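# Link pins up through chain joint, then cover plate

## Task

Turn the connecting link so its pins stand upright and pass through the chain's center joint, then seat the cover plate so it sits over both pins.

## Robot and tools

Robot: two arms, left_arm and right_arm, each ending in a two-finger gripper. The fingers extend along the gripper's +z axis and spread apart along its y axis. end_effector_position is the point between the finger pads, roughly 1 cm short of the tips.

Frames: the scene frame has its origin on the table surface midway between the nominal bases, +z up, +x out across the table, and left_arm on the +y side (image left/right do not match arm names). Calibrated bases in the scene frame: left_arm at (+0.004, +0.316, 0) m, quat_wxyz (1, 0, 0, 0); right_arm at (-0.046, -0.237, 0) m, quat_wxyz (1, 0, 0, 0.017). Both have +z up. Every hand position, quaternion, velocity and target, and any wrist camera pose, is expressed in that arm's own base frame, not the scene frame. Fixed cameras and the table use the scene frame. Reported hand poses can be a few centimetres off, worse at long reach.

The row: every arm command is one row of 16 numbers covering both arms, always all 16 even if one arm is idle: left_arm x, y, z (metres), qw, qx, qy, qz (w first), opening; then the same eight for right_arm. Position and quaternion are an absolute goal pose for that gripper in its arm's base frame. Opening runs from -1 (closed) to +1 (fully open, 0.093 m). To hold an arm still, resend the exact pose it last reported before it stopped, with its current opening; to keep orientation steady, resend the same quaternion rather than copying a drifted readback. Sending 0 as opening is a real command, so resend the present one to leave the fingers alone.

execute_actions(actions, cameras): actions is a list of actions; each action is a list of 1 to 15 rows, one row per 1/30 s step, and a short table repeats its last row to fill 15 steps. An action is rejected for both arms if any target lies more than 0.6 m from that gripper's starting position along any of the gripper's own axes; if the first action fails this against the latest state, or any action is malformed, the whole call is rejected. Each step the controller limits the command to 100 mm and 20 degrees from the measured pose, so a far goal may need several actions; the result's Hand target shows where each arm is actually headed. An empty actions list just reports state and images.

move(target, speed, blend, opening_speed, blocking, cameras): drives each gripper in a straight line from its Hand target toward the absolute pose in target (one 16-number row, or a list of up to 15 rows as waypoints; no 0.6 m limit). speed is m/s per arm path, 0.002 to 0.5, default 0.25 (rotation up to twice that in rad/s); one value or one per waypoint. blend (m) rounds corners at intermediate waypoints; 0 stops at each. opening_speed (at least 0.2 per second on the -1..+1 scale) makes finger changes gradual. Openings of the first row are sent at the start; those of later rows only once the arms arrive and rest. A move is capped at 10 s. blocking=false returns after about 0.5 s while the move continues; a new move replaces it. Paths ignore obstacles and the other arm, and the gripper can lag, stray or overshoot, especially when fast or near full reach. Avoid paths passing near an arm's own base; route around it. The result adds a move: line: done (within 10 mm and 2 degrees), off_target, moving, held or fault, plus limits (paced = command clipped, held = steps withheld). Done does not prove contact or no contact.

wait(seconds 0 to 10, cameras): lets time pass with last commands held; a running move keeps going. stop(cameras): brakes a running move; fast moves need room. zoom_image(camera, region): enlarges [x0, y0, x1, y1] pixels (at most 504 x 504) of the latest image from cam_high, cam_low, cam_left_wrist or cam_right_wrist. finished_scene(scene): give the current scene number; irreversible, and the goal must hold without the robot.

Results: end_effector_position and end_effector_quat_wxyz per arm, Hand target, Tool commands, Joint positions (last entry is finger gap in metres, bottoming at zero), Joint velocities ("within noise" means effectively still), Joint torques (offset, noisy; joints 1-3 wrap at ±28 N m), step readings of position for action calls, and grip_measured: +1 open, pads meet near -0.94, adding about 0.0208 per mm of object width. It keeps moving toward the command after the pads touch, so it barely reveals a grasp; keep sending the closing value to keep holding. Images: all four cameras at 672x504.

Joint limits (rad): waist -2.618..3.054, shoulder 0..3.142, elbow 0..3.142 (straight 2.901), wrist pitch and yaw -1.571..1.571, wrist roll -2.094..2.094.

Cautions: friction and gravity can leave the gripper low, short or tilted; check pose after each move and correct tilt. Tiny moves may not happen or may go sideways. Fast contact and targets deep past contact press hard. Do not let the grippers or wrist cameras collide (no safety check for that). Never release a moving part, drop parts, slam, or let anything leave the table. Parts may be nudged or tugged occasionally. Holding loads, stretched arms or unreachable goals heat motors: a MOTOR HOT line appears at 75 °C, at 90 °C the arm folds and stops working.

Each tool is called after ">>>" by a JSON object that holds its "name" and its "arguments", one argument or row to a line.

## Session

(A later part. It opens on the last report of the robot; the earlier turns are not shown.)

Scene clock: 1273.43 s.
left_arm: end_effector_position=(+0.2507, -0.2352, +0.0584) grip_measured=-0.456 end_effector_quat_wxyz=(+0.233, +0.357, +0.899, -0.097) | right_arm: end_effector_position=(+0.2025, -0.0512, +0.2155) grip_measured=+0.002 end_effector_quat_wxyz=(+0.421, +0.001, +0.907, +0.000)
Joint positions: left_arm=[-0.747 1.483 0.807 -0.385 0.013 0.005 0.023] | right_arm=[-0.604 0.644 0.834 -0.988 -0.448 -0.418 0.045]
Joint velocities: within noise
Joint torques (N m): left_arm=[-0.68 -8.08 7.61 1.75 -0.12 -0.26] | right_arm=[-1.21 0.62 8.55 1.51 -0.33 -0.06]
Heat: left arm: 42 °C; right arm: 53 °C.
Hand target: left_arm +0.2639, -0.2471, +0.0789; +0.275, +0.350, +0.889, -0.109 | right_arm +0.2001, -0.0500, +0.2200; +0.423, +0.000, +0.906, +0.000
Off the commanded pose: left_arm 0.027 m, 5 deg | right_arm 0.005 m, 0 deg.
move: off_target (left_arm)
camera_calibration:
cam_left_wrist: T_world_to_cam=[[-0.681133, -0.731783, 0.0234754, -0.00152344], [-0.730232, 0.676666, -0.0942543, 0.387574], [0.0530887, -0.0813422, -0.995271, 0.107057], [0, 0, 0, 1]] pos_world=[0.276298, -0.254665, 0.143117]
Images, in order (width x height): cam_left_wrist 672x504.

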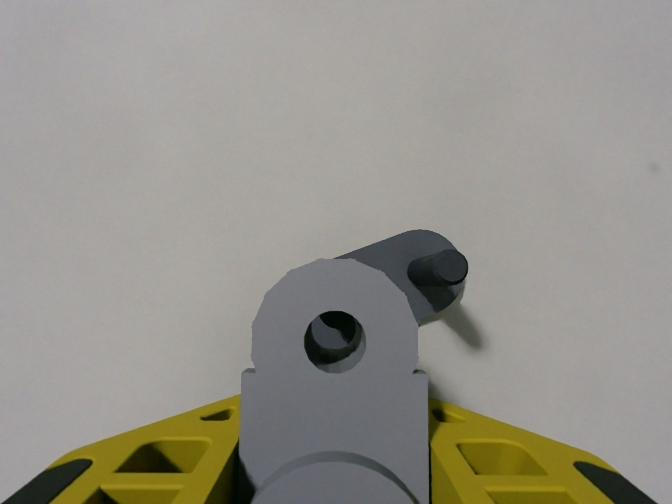

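>>> {"name": "move", "arguments": {
  "target": [
    [0.2680,-0.2530,0.081,0.2759,0.3500,0.8885,-0.1087,-0.9,0.20,-0.05,0.22,0.4226,0,0.9063,0,0]
  ],
  "speed": 0.06,
  "cameras": ["cam_left_wrist"]
}}

>>> {"name": "zoom_image", "arguments": {
  "camera": "cam_left_wrist",
  "region": [234, 234, 434, 434]
}}

Scene clock: 1281.67 s.
left_arm: end_effector_position=(+0.2500, -0.2360, +0.0584) grip_measured=-0.456 end_effector_quat_wxyz=(+0.233, +0.357, +0.899, -0.097) | right_arm: end_effector_position=(+0.2025, -0.0512, +0.2155) grip_measured=+0.002 end_effector_quat_wxyz=(+0.421, +0.001, +0.907, +0.000)
Joint positions: left_arm=[-0.751 1.483 0.807 -0.385 0.011 0.002 0.023] | right_arm=[-0.604 0.644 0.834 -0.988 -0.448 -0.418 0.045]
Joint velocities: within noise
Joint torques (N m): left_arm=[-0.95 -6.65 9.74 1.7 -0.15 -0.29] | right_arm=[-1.03 0.75 8.58 1.56 -0.31 -0.07]
Heat: left arm: 41 °C; right arm: 53 °C.
Hand target: left_arm +0.2663, -0.2517, +0.0821; +0.276, +0.350, +0.889, -0.109 | right_arm +0.2001, -0.0500, +0.2200; +0.423, +0.000, +0.906, +0.000
Off the commanded pose: left_arm 0.033 m, 5 deg | right_arm 0.005 m, 0 deg.
move: off_target (left_arm)
camera_calibration:
cam_left_wrist: T_world_to_cam=[[-0.681532, -0.731402, 0.0237797, -0.00233959], [-0.729859, 0.67702, -0.0946015, 0.387662], [0.0530923, -0.0818298, -0.995231, 0.106952], [0, 0, 0, 1]] pos_world=[0.275666, -0.255414, 0.143171]
Images, in order (width x height): cam_left_wrist 672x504.

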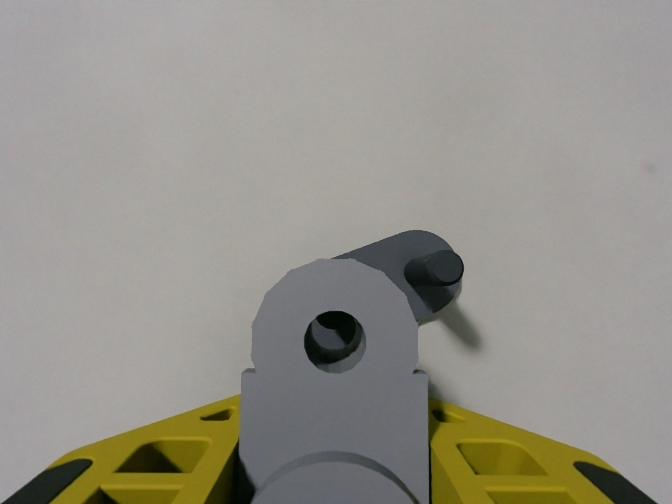

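Scaled by 2.520 from the camera's 672x504 image, which has a finer 960x720 frame.

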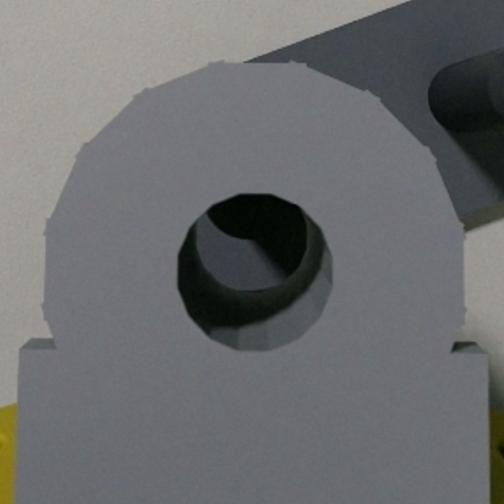

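>>> {"name": "move", "arguments": {
  "target": [
    [0.2650,-0.2500,0.115,0.2759,0.3500,0.8885,-0.1087,-0.9,0.20,-0.05,0.22,0.4226,0,0.9063,0,0],
    [0.2650,-0.2500,0.080,0.2759,0.3500,0.8885,-0.1087,-0.9,0.20,-0.05,0.22,0.4226,0,0.9063,0,0]
  ],
  "speed": 0.08,
  "cameras": ["cam_left_wrist"]
}}

>>> {"name": "zoom_image", "arguments": {
  "camera": "cam_left_wrist",
  "region": [234, 234, 434, 434]
}}

Scene clock: 1289.93 s.
left_arm: end_effector_position=(+0.2555, -0.2410, +0.0728) grip_measured=-0.456 end_effector_quat_wxyz=(+0.249, +0.355, +0.895, -0.104) | right_arm: end_effector_position=(+0.2025, -0.0512, +0.2155) grip_measured=+0.002 end_effector_quat_wxyz=(+0.421, +0.001, +0.907, +0.000)
Joint positions: left_arm=[-0.751 1.465 0.835 -0.394 0.011 0.002 0.023] | right_arm=[-0.604 0.644 0.834 -0.988 -0.448 -0.418 0.045]
Joint velocities: within noise
Joint torques (N m): left_arm=[-0.9 -5.74 6.43 1.88 -0.13 -0.27] | right_arm=[-0.96 0.65 8.7 1.58 -0.37 -0.03]
Heat: left arm: 41 °C; right arm: 53 °C.
Hand target: left_arm +0.2644, -0.2496, +0.0806; +0.275, +0.350, +0.889, -0.109 | right_arm +0.2001, -0.0500, +0.2200; +0.423, +0.000, +0.906, +0.000
Off the commanded pose: left_arm 0.015 m, 3 deg | right_arm 0.005 m, 0 deg.
move: off_target (left_arm)
camera_calibration:
cam_left_wrist: T_world_to_cam=[[-0.681768, -0.731185, 0.0236642, -0.00250202], [-0.727291, 0.673934, -0.129849, 0.39757], [0.0789954, -0.105737, -0.991251, 0.107882], [0, 0, 0, 1]] pos_world=[0.278921, -0.258358, 0.158621]
Images, in order (width x height): cam_left_wrist 672x504.

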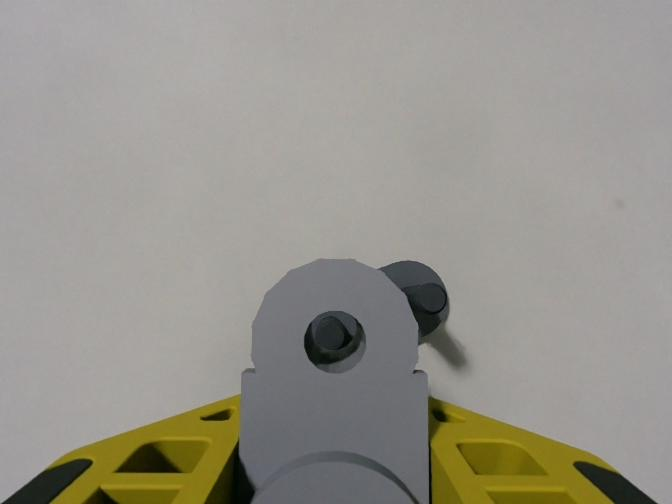

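Scaled by 2.520 from the camera's 672x504 image, which has a finer 960x720 frame.

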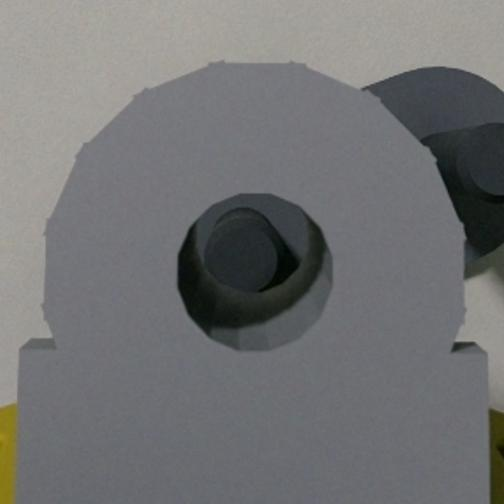

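>>> {"name": "move", "arguments": {
  "target": [
    [0.2620,-0.2472,0.110,0.2759,0.3500,0.8885,-0.1087,-0.9,0.20,-0.05,0.22,0.4226,0,0.9063,0,0],
    [0.2620,-0.2472,0.073,0.2759,0.3500,0.8885,-0.1087,-0.9,0.20,-0.05,0.22,0.4226,0,0.9063,0,0]
  ],
  "speed": 0.08,
  "cameras": ["cam_left_wrist"]
}}

>>> {"name": "zoom_image", "arguments": {
  "camera": "cam_left_wrist",
  "region": [234, 234, 434, 434]
}}

Scene clock: 1301.30 s.
left_arm: end_effector_position=(+0.2524, -0.2381, +0.0649) grip_measured=-0.456 end_effector_quat_wxyz=(+0.247, +0.355, +0.895, -0.103) | right_arm: end_effector_position=(+0.2025, -0.0512, +0.2155) grip_measured=+0.002 end_effector_quat_wxyz=(+0.421, +0.001, +0.907, +0.000)
Joint positions: left_arm=[-0.751 1.464 0.801 -0.365 0.011 0.002 0.023] | right_arm=[-0.604 0.644 0.834 -0.988 -0.448 -0.418 0.045]
Joint velocities: within noise
Joint torques (N m): left_arm=[-0.94 -5.93 6.39 1.93 -0.14 -0.27] | right_arm=[-1.01 0.54 8.65 1.52 -0.33 -0.07]
Heat: left arm: 40 °C; right arm: 54 °C.
Hand target: left_arm +0.2613, -0.2468, +0.0736; +0.275, +0.350, +0.889, -0.109 | right_arm +0.2001, -0.0500, +0.2200; +0.423, +0.000, +0.906, +0.000
Off the commanded pose: left_arm 0.016 m, 3 deg | right_arm 0.005 m, 0 deg.
move: off_target (left_arm)
camera_calibration:
cam_left_wrist: T_world_to_cam=[[-0.681715, -0.731235, 0.0236627, -0.00233722], [-0.727577, 0.674202, -0.126822, 0.392246], [0.0767833, -0.103673, -0.991643, 0.101644], [0, 0, 0, 1]] pos_world=[0.275991, -0.255624, 0.150595]
Images, in order (width x height): cam_left_wrist 672x504.

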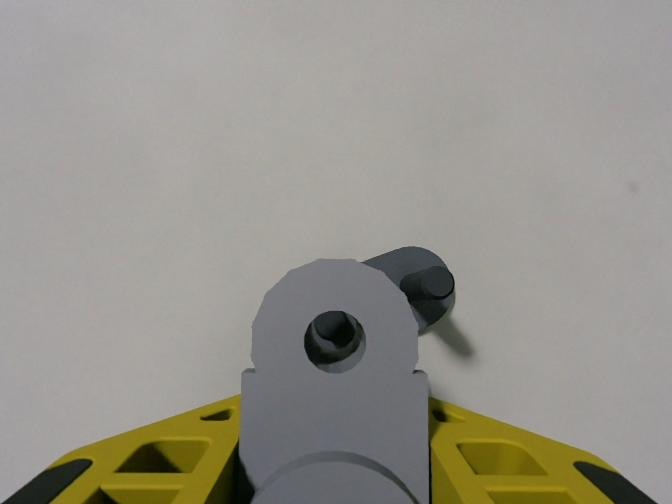

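Scaled by 2.520 from the camera's 672x504 image, which has a finer 960x720 frame.

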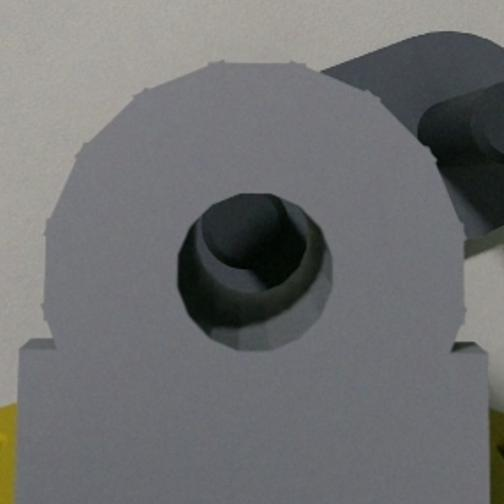

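>>> {"name": "move", "arguments": {
  "target": [
    [0.2625,-0.2468,0.066,0.2759,0.3500,0.8885,-0.1087,-0.9,0.20,-0.05,0.22,0.4226,0,0.9063,0,0]
  ],
  "speed": 0.04,
  "cameras": ["cam_left_wrist"]
}}

>>> {"name": "zoom_image", "arguments": {
  "camera": "cam_left_wrist",
  "region": [234, 234, 434, 434]
}}

Scene clock: 1312.63 s.
left_arm: end_effector_position=(+0.2527, -0.2384, +0.0583) grip_measured=-0.456 end_effector_quat_wxyz=(+0.248, +0.355, +0.895, -0.103) | right_arm: end_effector_position=(+0.2025, -0.0512, +0.2155) grip_measured=+0.002 end_effector_quat_wxyz=(+0.421, +0.001, +0.907, +0.000)
Joint positions: left_arm=[-0.751 1.477 0.783 -0.333 0.011 0.002 0.023] | right_arm=[-0.604 0.644 0.834 -0.988 -0.448 -0.418 0.045]
Joint velocities: within noise
Joint torques (N m): left_arm=[-0.68 -6 6.23 1.87 -0.12 -0.25] | right_arm=[-0.99 0.79 8.66 1.55 -0.33 -0.09]
Heat: left arm: 40 °C; right arm: 54 °C.
Hand target: left_arm +0.2619, -0.2464, +0.0667; +0.275, +0.350, +0.889, -0.109 | right_arm +0.2001, -0.0500, +0.2200; +0.423, +0.000, +0.906, +0.000
Off the commanded pose: left_arm 0.015 m, 3 deg | right_arm 0.005 m, 0 deg.
move: off_target (left_arm)
camera_calibration:
cam_left_wrist: T_world_to_cam=[[-0.681596, -0.731356, 0.0233369, -0.00215813], [-0.727575, 0.673989, -0.127958, 0.391862], [0.0778544, -0.104195, -0.991505, 0.0946811], [0, 0, 0, 1]] pos_world=[0.276267, -0.255824, 0.144069]
Images, in order (width x height): cam_left_wrist 672x504.

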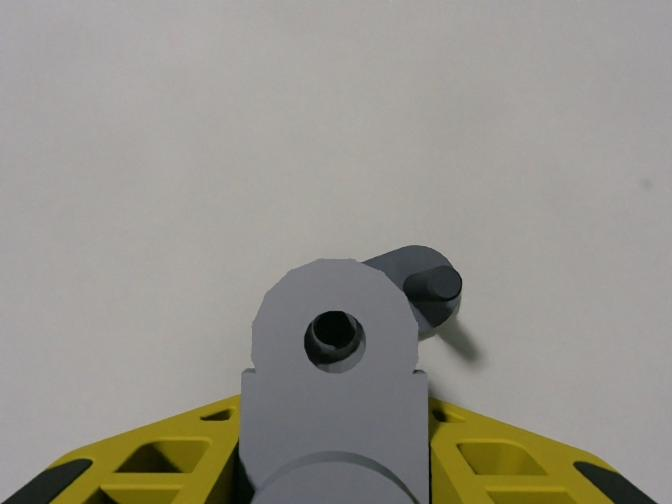

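Scaled by 2.520 from the camera's 672x504 image, which has a finer 960x720 frame.

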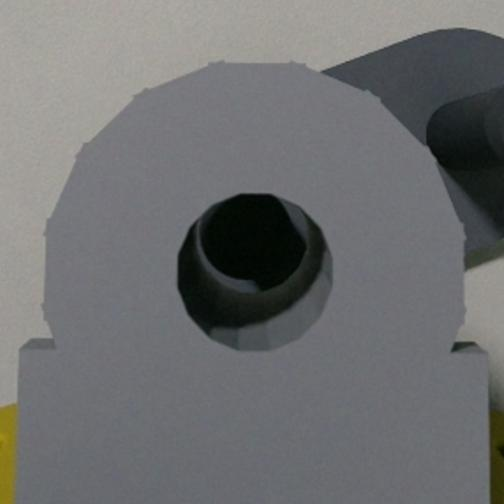

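>>> {"name": "move", "arguments": {
  "target": [0.2625,-0.2468,0.060,0.2759,0.3500,0.8885,-0.1087,-0.9,0.20,-0.05,0.22,0.4226,0,0.9063,0,0],
  "speed": 0.03,
  "cameras": ["cam_low","cam_left_wrist"]
}}

>>> {"name": "zoom_image", "arguments": {
  "camera": "cam_left_wrist",
  "region": [234, 234, 434, 434]
}}

>>> {"name": "zoom_image", "arguments": {
  "camera": "cam_low",
  "region": [240, 220, 360, 320]
}}

Scene clock: 1355.27 s.
left_arm: end_effector_position=(+0.2527, -0.2383, +0.0524) grip_measured=-0.456 end_effector_quat_wxyz=(+0.248, +0.355, +0.895, -0.103) | right_arm: end_effector_position=(+0.2025, -0.0512, +0.2155) grip_measured=+0.002 end_effector_quat_wxyz=(+0.421, +0.001, +0.907, +0.000)
Joint positions: left_arm=[-0.751 1.489 0.767 -0.306 0.011 0.002 0.023] | right_arm=[-0.604 0.644 0.834 -0.988 -0.448 -0.418 0.045]
Joint velocities: within noise
Joint torques (N m): left_arm=[-0.68 -6.06 6.15 1.93 -0.12 -0.25] | right_arm=[-0.77 0.72 8.68 1.56 -0.33 -0.08]
Heat: left arm: 41 °C; right arm: 54 °C.
Hand target: left_arm +0.2619, -0.2463, +0.0607; +0.275, +0.350, +0.889, -0.109 | right_arm +0.2001, -0.0500, +0.2200; +0.423, +0.000, +0.906, +0.000
Off the commanded pose: left_arm 0.015 m, 3 deg | right_arm 0.005 m, 0 deg.
move: off_target (left_arm)
camera_calibration:
cam_left_wrist: T_world_to_cam=[[-0.681596, -0.731356, 0.0233369, -0.00202019], [-0.727575, 0.673989, -0.127958, 0.391093], [0.0778544, -0.104195, -0.991505, 0.0888225], [0, 0, 0, 1]] pos_world=[0.276257, -0.255815, 0.138159]
Images, in order (width x height): cam_low 672x504, cam_left_wrist 672x504.

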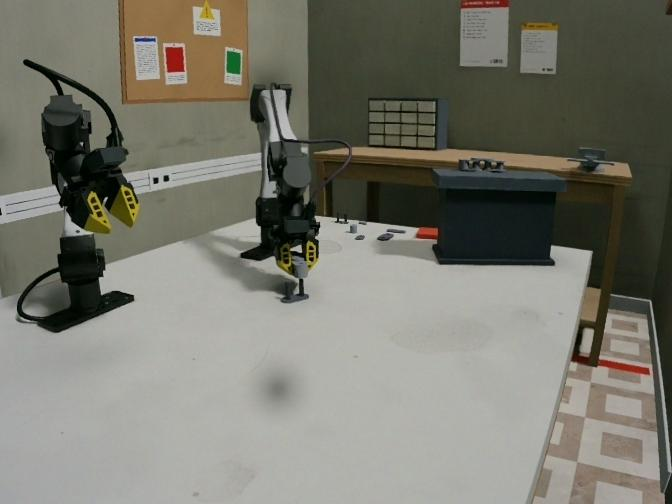

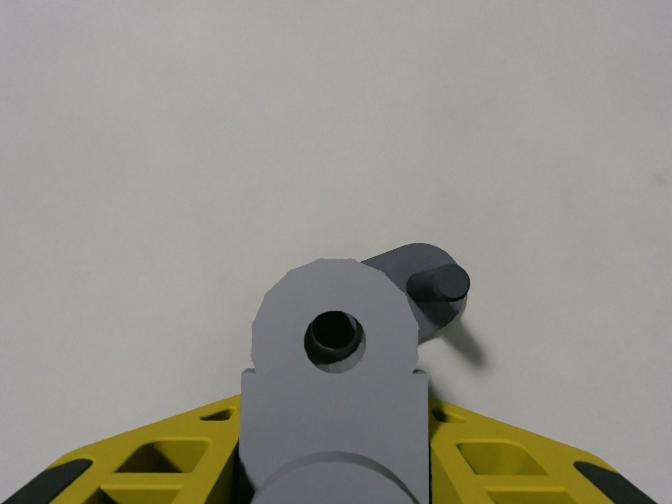

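Scaled by 2.520 from the camera's 672x504 image, which has a finer 960x720 frame.

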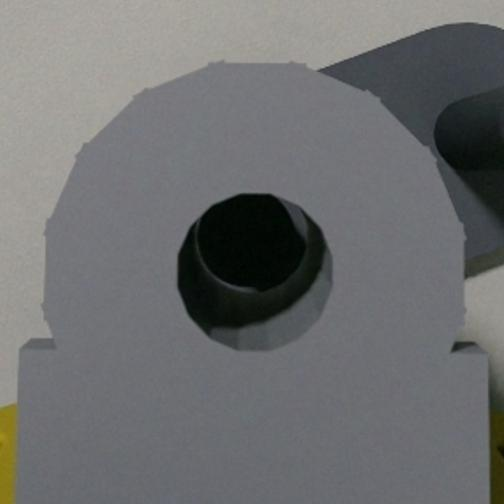

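Scaled by 4.200 from the camera's 672x504 image, which has a finer 960x720 frame.

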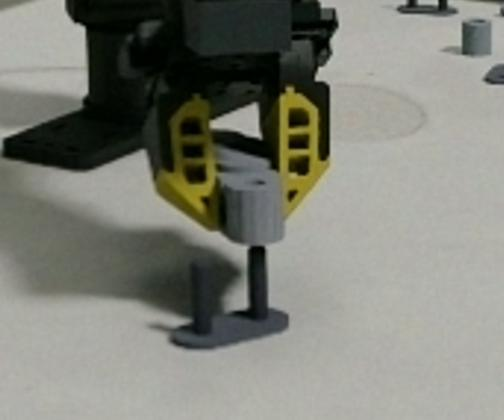

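>>> {"name": "move", "arguments": {
  "target": [0.2625,-0.2468,0.053,0.2759,0.3500,0.8885,-0.1087,-0.9,0.20,-0.05,0.22,0.4226,0,0.9063,0,0],
  "speed": 0.03,
  "cameras": ["cam_low","cam_left_wrist"]
}}

>>> {"name": "zoom_image", "arguments": {
  "camera": "cam_left_wrist",
  "region": [234, 234, 434, 434]
}}

>>> {"name": "zoom_image", "arguments": {
  "camera": "cam_low",
  "region": [240, 220, 360, 320]
}}

Scene clock: 1363.60 s.
left_arm: end_effector_position=(+0.2525, -0.2381, +0.0453) grip_measured=-0.456 end_effector_quat_wxyz=(+0.247, +0.355, +0.896, -0.103) | right_arm: end_effector_position=(+0.2025, -0.0512, +0.2155) grip_measured=+0.002 end_effector_quat_wxyz=(+0.421, +0.001, +0.907, +0.000)
Joint positions: left_arm=[-0.751 1.504 0.75 -0.275 0.011 0.002 0.023] | right_arm=[-0.604 0.644 0.834 -0.988 -0.448 -0.418 0.045]
Joint velocities: within noise
Joint torques (N m): left_arm=[-0.66 -6.06 6.04 1.97 -0.12 -0.25] | right_arm=[-0.94 0.73 8.7 1.52 -0.34 -0.01]
Heat: left arm: 41 °C; right arm: 54 °C.
Hand target: left_arm +0.2619, -0.2464, +0.0537; +0.275, +0.350, +0.889, -0.109 | right_arm +0.2001, -0.0500, +0.2200; +0.423, +0.000, +0.906, +0.000
Off the commanded pose: left_arm 0.015 m, 4 deg | right_arm 0.005 m, 0 deg.
move: off_target (left_arm)
camera_calibration:
cam_left_wrist: T_world_to_cam=[[-0.681564, -0.731387, 0.0233355, -0.00187082], [-0.727752, 0.674154, -0.126066, 0.389856], [0.0764716, -0.102905, -0.991747, 0.0825428], [0, 0, 0, 1]] pos_world=[0.276132, -0.255698, 0.131053]
Images, in order (width x height): cam_low 672x504, cam_left_wrist 672x504.

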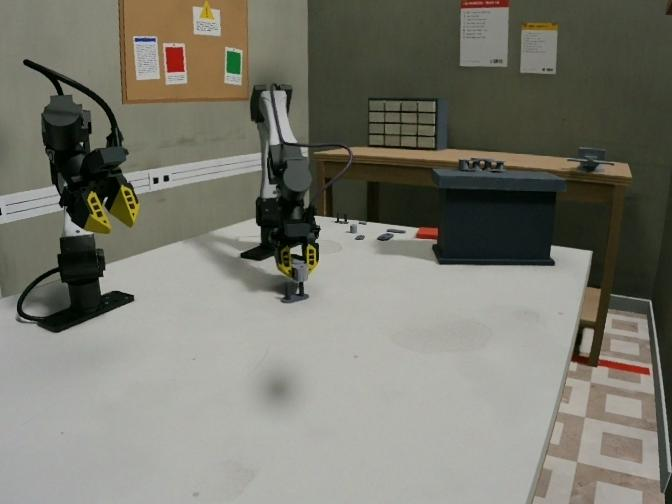

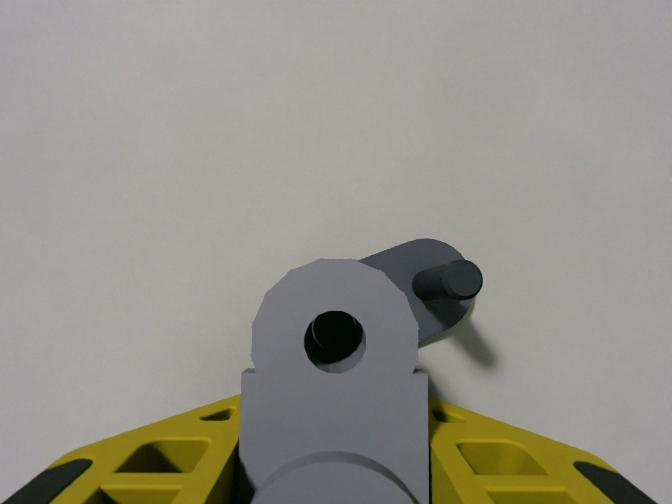

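Scaled by 2.520 from the camera's 672x504 image, which has a finer 960x720 frame.

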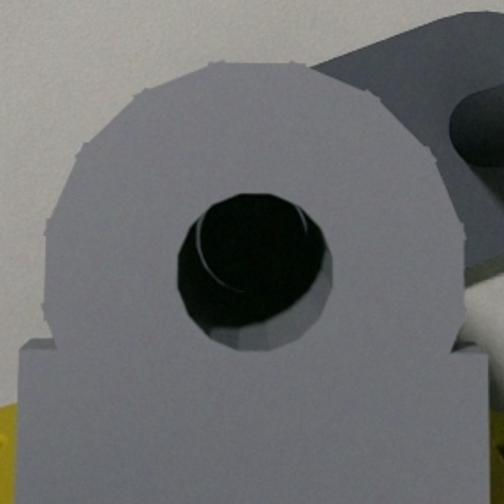

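Scaled by 4.200 from the camera's 672x504 image, which has a finer 960x720 frame.

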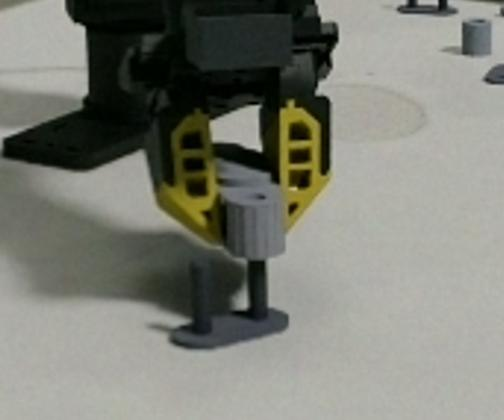

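>>> {"name": "move", "arguments": {
  "target": [0.2625,-0.2468,0.047,0.2759,0.3500,0.8885,-0.1087,-0.9,0.20,-0.05,0.22,0.4226,0,0.9063,0,0],
  "speed": 0.03,
  "cameras": ["cam_low","cam_left_wrist"]
}}

>>> {"name": "zoom_image", "arguments": {
  "camera": "cam_left_wrist",
  "region": [234, 234, 434, 434]
}}

>>> {"name": "zoom_image", "arguments": {
  "camera": "cam_low",
  "region": [240, 220, 360, 320]
}}

Scene clock: 1369.53 s.
left_arm: end_effector_position=(+0.2526, -0.2382, +0.0394) grip_measured=-0.456 end_effector_quat_wxyz=(+0.248, +0.355, +0.895, -0.103) | right_arm: end_effector_position=(+0.2025, -0.0512, +0.2155) grip_measured=+0.002 end_effector_quat_wxyz=(+0.421, +0.001, +0.907, +0.000)
Joint positions: left_arm=[-0.751 1.518 0.735 -0.246 0.011 0.002 0.023] | right_arm=[-0.604 0.644 0.834 -0.988 -0.448 -0.418 0.045]
Joint velocities: within noise
Joint torques (N m): left_arm=[-0.68 -6.12 5.98 1.93 -0.12 -0.25] | right_arm=[-0.99 0.79 8.61 1.54 -0.36 -0.1]
Heat: left arm: 40 °C; right arm: 54 °C.
Hand target: left_arm +0.2619, -0.2464, +0.0476; +0.275, +0.350, +0.889, -0.109 | right_arm +0.2001, -0.0500, +0.2200; +0.423, +0.000, +0.906, +0.000
Off the commanded pose: left_arm 0.015 m, 3 deg | right_arm 0.005 m, 0 deg.
move: off_target (left_arm)
camera_calibration:
cam_left_wrist: T_world_to_cam=[[-0.681577, -0.731375, 0.0233361, -0.00172659], [-0.727682, 0.674089, -0.126823, 0.389249], [0.0770248, -0.103421, -0.991651, 0.0763855], [0, 0, 0, 1]] pos_world=[0.276189, -0.255751, 0.125154]
Images, in order (width x height): cam_low 672x504, cam_left_wrist 672x504.

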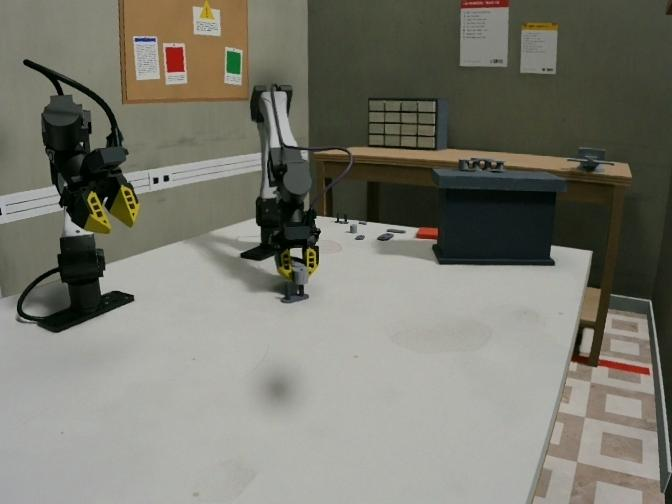

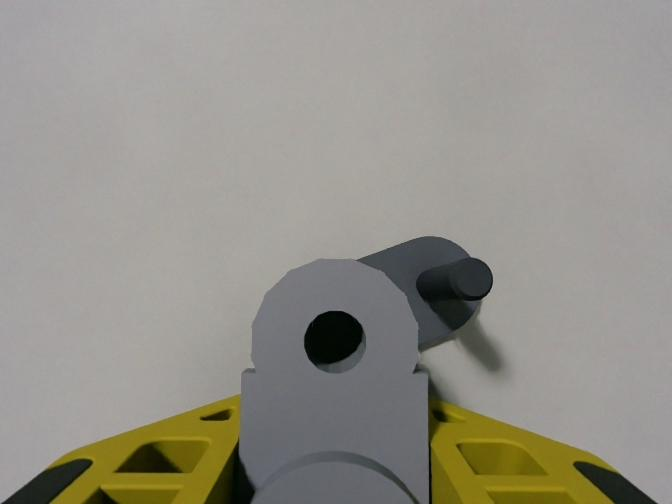

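Scaled by 2.520 from the camera's 672x504 image, which has a finer 960x720 frame.

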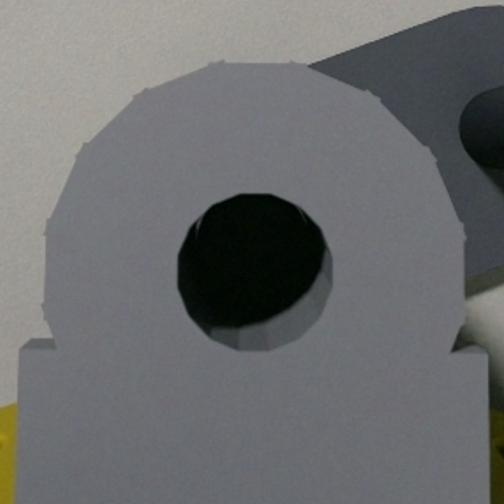

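Scaled by 4.200 from the camera's 672x504 image, which has a finer 960x720 frame.

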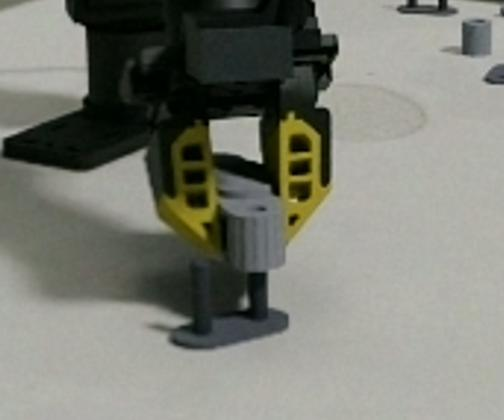

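>>> {"name": "move", "arguments": {
  "target": [0.2625,-0.2468,0.040,0.2759,0.3500,0.8885,-0.1087,-0.9,0.20,-0.05,0.22,0.4226,0,0.9063,0,0],
  "speed": 0.03,
  "cameras": ["cam_low","cam_left_wrist"]
}}

>>> {"name": "zoom_image", "arguments": {
  "camera": "cam_left_wrist",
  "region": [234, 234, 434, 434]
}}

>>> {"name": "zoom_image", "arguments": {
  "camera": "cam_low",
  "region": [240, 220, 360, 320]
}}

Scene clock: 1375.63 s.
left_arm: end_effector_position=(+0.2526, -0.2382, +0.0324) grip_measured=-0.456 end_effector_quat_wxyz=(+0.247, +0.355, +0.895, -0.103) | right_arm: end_effector_position=(+0.2025, -0.0512, +0.2155) grip_measured=+0.002 end_effector_quat_wxyz=(+0.421, +0.001, +0.907, +0.000)
Joint positions: left_arm=[-0.751 1.535 0.719 -0.213 0.011 0.002 0.023] | right_arm=[-0.604 0.644 0.834 -0.988 -0.448 -0.418 0.045]
Joint velocities: within noise
Joint torques (N m): left_arm=[-0.69 -6.17 5.89 1.93 -0.12 -0.25] | right_arm=[-0.95 0.66 8.66 1.55 -0.35 -0.1]
Heat: left arm: 40 °C; right arm: 54 °C.
Hand target: left_arm +0.2619, -0.2464, +0.0406; +0.275, +0.350, +0.889, -0.109 | right_arm +0.2001, -0.0500, +0.2200; +0.423, +0.000, +0.906, +0.000
Off the commanded pose: left_arm 0.015 m, 3 deg | right_arm 0.005 m, 0 deg.
move: off_target (left_arm)
camera_calibration:
cam_left_wrist: T_world_to_cam=[[-0.68157, -0.731381, 0.0233358, -0.00156571], [-0.727717, 0.674122, -0.126445, 0.388322], [0.0767482, -0.103163, -0.991699, 0.0695575], [0, 0, 0, 1]] pos_world=[0.276183, -0.255745, 0.118118]
Images, in order (width x height): cam_low 672x504, cam_left_wrist 672x504.

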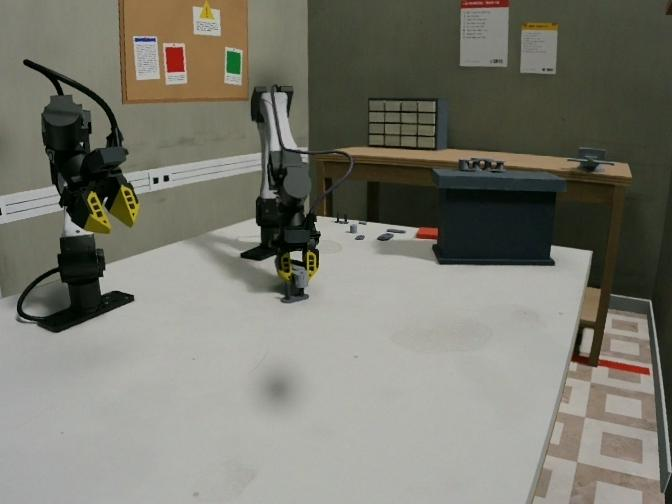

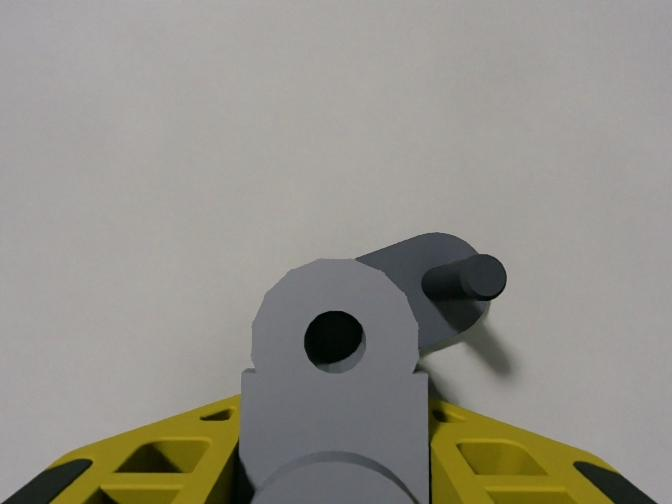

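Scaled by 2.520 from the camera's 672x504 image, which has a finer 960x720 frame.

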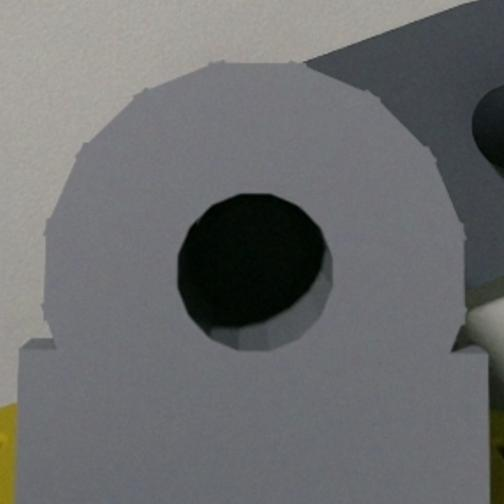

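Scaled by 4.200 from the camera's 672x504 image, which has a finer 960x720 frame.

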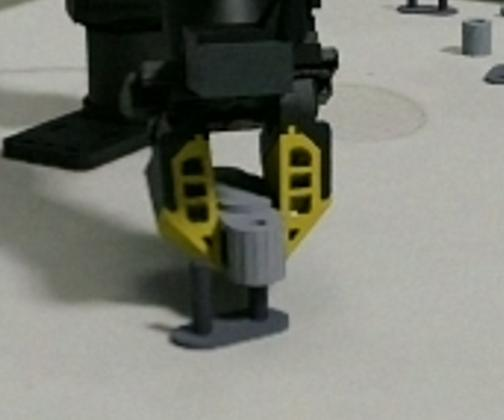

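>>> {"name": "move", "arguments": {
  "target": [0.2625,-0.2468,0.033,0.2759,0.3500,0.8885,-0.1087,-0.9,0.20,-0.05,0.22,0.4226,0,0.9063,0,0],
  "speed": 0.03,
  "cameras": ["cam_low","cam_left_wrist"]
}}

>>> {"name": "zoom_image", "arguments": {
  "camera": "cam_left_wrist",
  "region": [234, 234, 434, 434]
}}

>>> {"name": "zoom_image", "arguments": {
  "camera": "cam_low",
  "region": [240, 220, 360, 320]
}}

>>> {"name": "move", "arguments": {
  "target": [0.2625,-0.2468,0.0275,0.2759,0.3500,0.8885,-0.1087,-0.9,0.20,-0.05,0.22,0.4226,0,0.9063,0,0],
  "speed": 0.03,
  "cameras": ["cam_low","cam_left_wrist"]
}}

>>> {"name": "zoom_image", "arguments": {
  "camera": "cam_left_wrist",
  "region": [234, 234, 434, 434]
}}

>>> {"name": "zoom_image", "arguments": {
  "camera": "cam_low",
  "region": [240, 220, 360, 320]
}}

Scene clock: 1385.17 s.
left_arm: end_effector_position=(+0.2526, -0.2382, +0.0255) grip_measured=-0.456 end_effector_quat_wxyz=(+0.247, +0.355, +0.895, -0.103) | right_arm: end_effector_position=(+0.2025, -0.0512, +0.2155) grip_measured=+0.002 end_effector_quat_wxyz=(+0.421, +0.001, +0.907, +0.000)
Joint positions: left_arm=[-0.751 1.553 0.703 -0.179 0.011 0.002 0.023] | right_arm=[-0.604 0.644 0.834 -0.988 -0.448 -0.418 0.045]
Joint velocities: within noise
Joint torques (N m): left_arm=[-0.68 -6.23 5.74 1.94 -0.12 -0.25] | right_arm=[-0.85 0.65 8.77 1.52 -0.39 -0.04]
Heat: left arm: 40 °C; right arm: 54 °C.
Hand target: left_arm +0.2620, -0.2465, +0.0337; +0.275, +0.350, +0.889, -0.109 | right_arm +0.2001, -0.0500, +0.2200; +0.423, +0.000, +0.906, +0.000
Off the commanded pose: left_arm 0.015 m, 3 deg | right_arm 0.005 m, 0 deg.
move: off_target (left_arm)
camera_calibration:
cam_left_wrist: T_world_to_cam=[[-0.68157, -0.731381, 0.0233358, -0.00140478], [-0.727717, 0.674122, -0.126445, 0.387454], [0.0767482, -0.103163, -0.991699, 0.0627179], [0, 0, 0, 1]] pos_world=[0.276186, -0.255748, 0.111222]
Images, in order (width x height): cam_low 672x504, cam_left_wrist 672x504.

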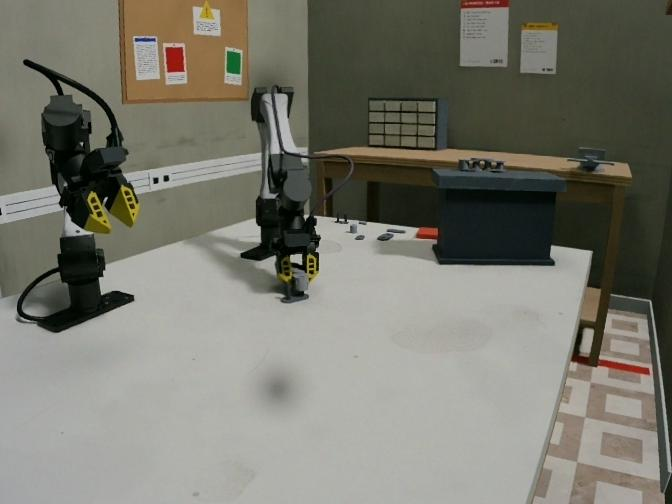

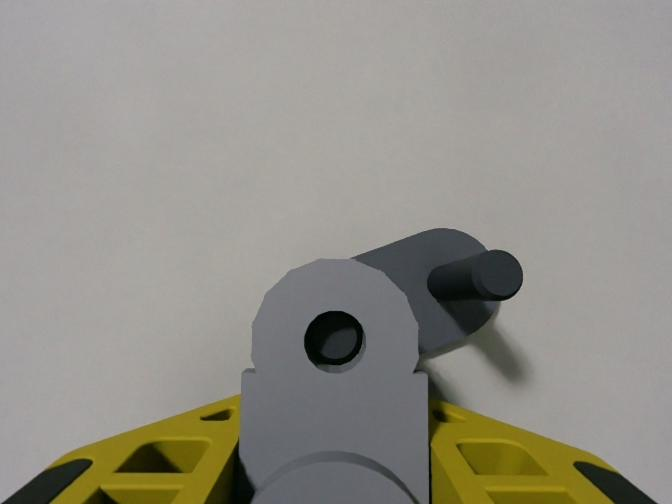

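Scaled by 2.520 from the camera's 672x504 image, which has a finer 960x720 frame.

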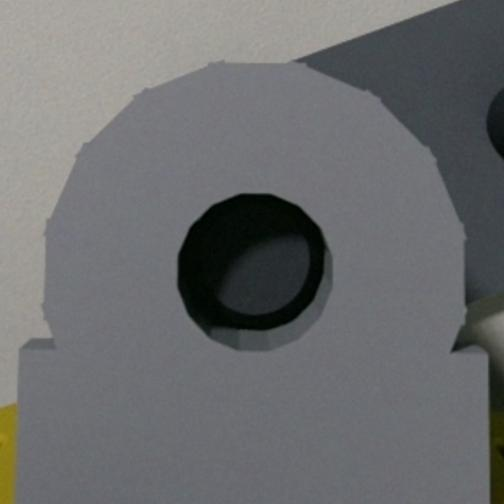

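Scaled by 4.200 from the camera's 672x504 image, which has a finer 960x720 frame.

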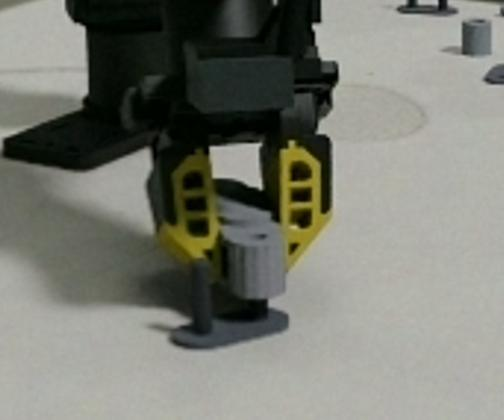

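Scene clock: 1386.00 s.
left_arm: end_effector_position=(+0.2541, -0.2396, +0.0219) grip_measured=-0.456 end_effector_quat_wxyz=(+0.252, +0.355, +0.894, -0.104) | right_arm: end_effector_position=(+0.2025, -0.0512, +0.2155) grip_measured=+0.002 end_effector_quat_wxyz=(+0.421, +0.001, +0.907, +0.000)
Joint positions: left_arm=[-0.751 1.566 0.693 -0.146 0.011 0.002 0.023] | right_arm=[-0.604 0.644 0.834 -0.988 -0.448 -0.418 0.045]
Joint velocities: within noise
Joint torques (N m): left_arm=[-0.69 -6.08 5.57 1.88 -0.12 -0.25] | right_arm=[-0.84 0.7 8.68 1.53 -0.32 -0.08]
Heat: left arm: 40 °C; right arm: 54 °C.
Hand target: left_arm +0.2620, -0.2465, +0.0279; +0.275, +0.350, +0.889, -0.109 | right_arm +0.2001, -0.0500, +0.2200; +0.423, +0.000, +0.906, +0.000
Off the commanded pose: left_arm 0.012 m, 3 deg | right_arm 0.005 m, 0 deg.
move: off_target (left_arm)
camera_calibration:
cam_left_wrist: T_world_to_cam=[[-0.681733, -0.731229, 0.0233417, -0.00124451], [-0.726802, 0.673268, -0.135899, 0.388879], [0.0836582, -0.109612, -0.990448, 0.055541], [0, 0, 0, 1]] pos_world=[0.277144, -0.256642, 0.107888]
Images, in order (width x height): cam_low 672x504, cam_left_wrist 672x504.

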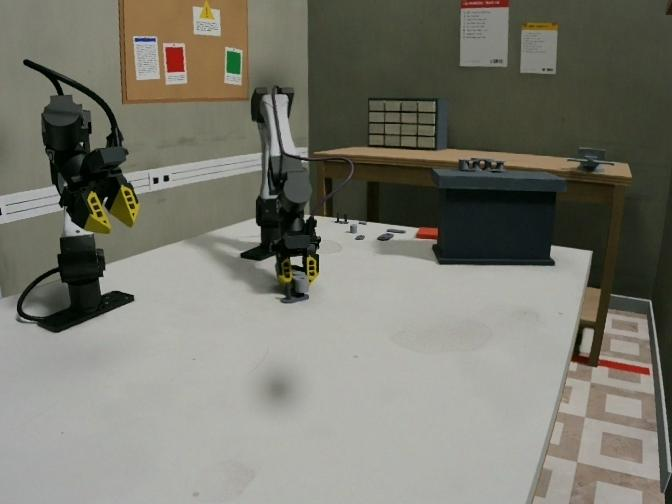

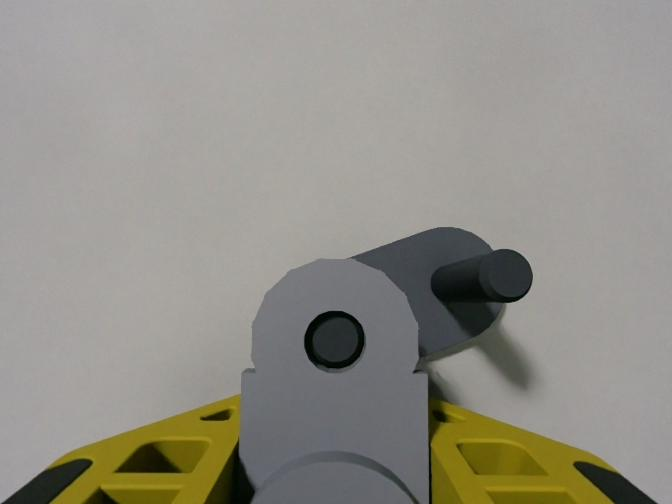

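Scaled by 2.520 from the camera's 672x504 image, which has a finer 960x720 frame.

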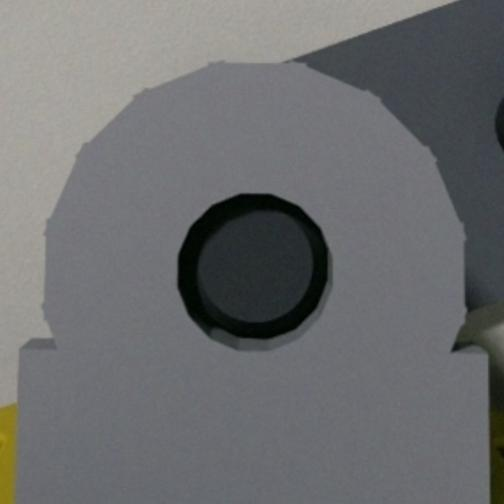

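Scaled by 4.200 from the camera's 672x504 image, which has a finer 960x720 frame.

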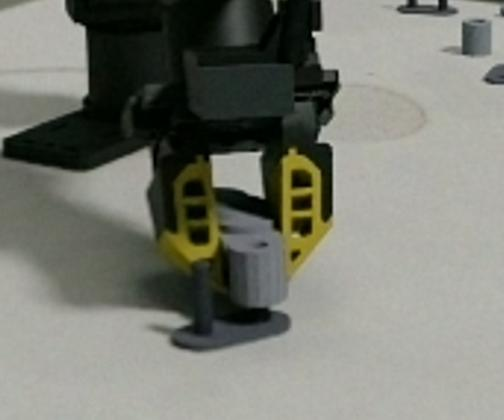

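>>> {"name": "move", "arguments": {
  "target": [0.2625,-0.2468,0.0275,0.2759,0.3500,0.8885,-0.1087,-0.1,0.20,-0.05,0.22,0.4226,0,0.9063,0,0],
  "speed": 0.03,
  "opening_speed": 0.6,
  "cameras": ["cam_low","cam_left_wrist"]
}}

>>> {"name": "zoom_image", "arguments": {
  "camera": "cam_left_wrist",
  "region": [134, 134, 534, 504]
}}

>>> {"name": "zoom_image", "arguments": {
  "camera": "cam_low",
  "region": [240, 220, 360, 320]
}}

Scene clock: 1399.90 s.
left_arm: end_effector_position=(+0.2592, -0.2441, +0.0262) grip_measured=-0.102 end_effector_quat_wxyz=(+0.267, +0.353, +0.890, -0.110) | right_arm: end_effector_position=(+0.2025, -0.0512, +0.2155) grip_measured=+0.002 end_effector_quat_wxyz=(+0.421, +0.001, +0.907, +0.000)
Joint positions: left_arm=[-0.751 1.566 0.693 -0.113 0.01 0.002 0.04] | right_arm=[-0.604 0.644 0.834 -0.988 -0.448 -0.418 0.045]
Joint velocities: within noise
Joint torques (N m): left_arm=[-0.69 -5.89 5.6 1.62 -0.11 -0.25] | right_arm=[-1.02 0.61 8.73 1.5 -0.31 -0.04]
Heat: left arm: 40 °C; right arm: 54 °C.
Hand target: left_arm +0.2624, -0.2468, +0.0276; +0.276, +0.350, +0.889, -0.109 | right_arm +0.2001, -0.0500, +0.2200; +0.423, +0.000, +0.906, +0.000
Off the commanded pose: left_arm 0.004 m, 1 deg | right_arm 0.005 m, 0 deg.
move: done
camera_calibration:
cam_left_wrist: T_world_to_cam=[[-0.681852, -0.731147, 0.0223919, -0.00108051], [-0.72342, 0.66948, -0.168702, 0.395245], [0.108355, -0.131229, -0.985413, 0.0470992], [0, 0, 0, 1]] pos_world=[0.280088, -0.259218, 0.113115]
Images, in order (width x height): cam_low 672x504, cam_left_wrist 672x504.

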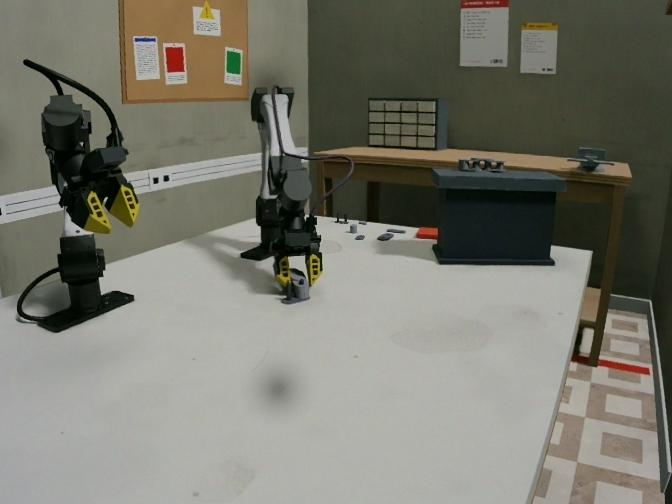

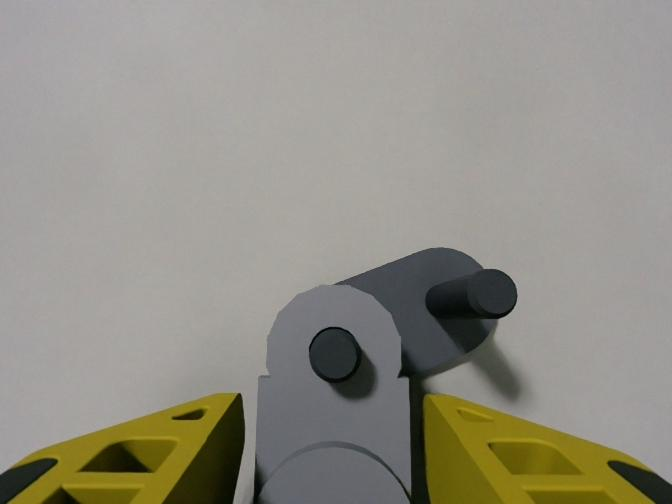

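Scaled by 1.260 from the camera's 672x504 image, which has a finer 960x720 frame.

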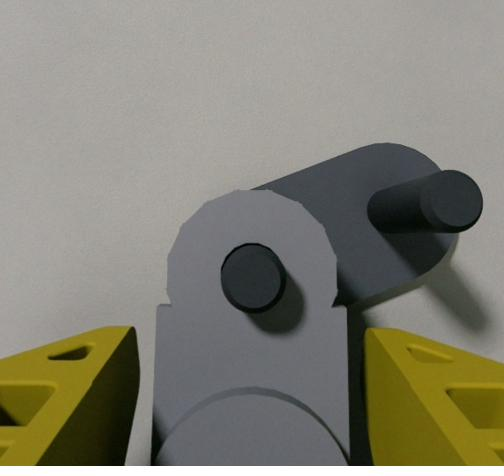

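Scaled by 4.200 from the camera's 672x504 image, which has a finer 960x720 frame.

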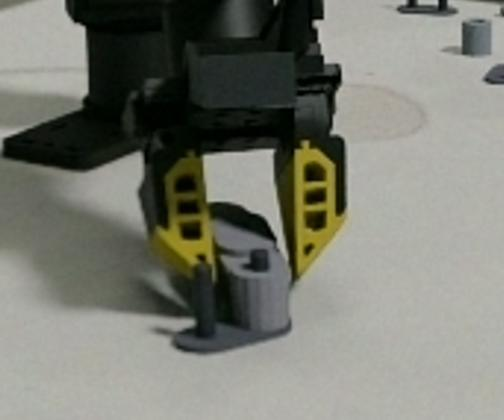

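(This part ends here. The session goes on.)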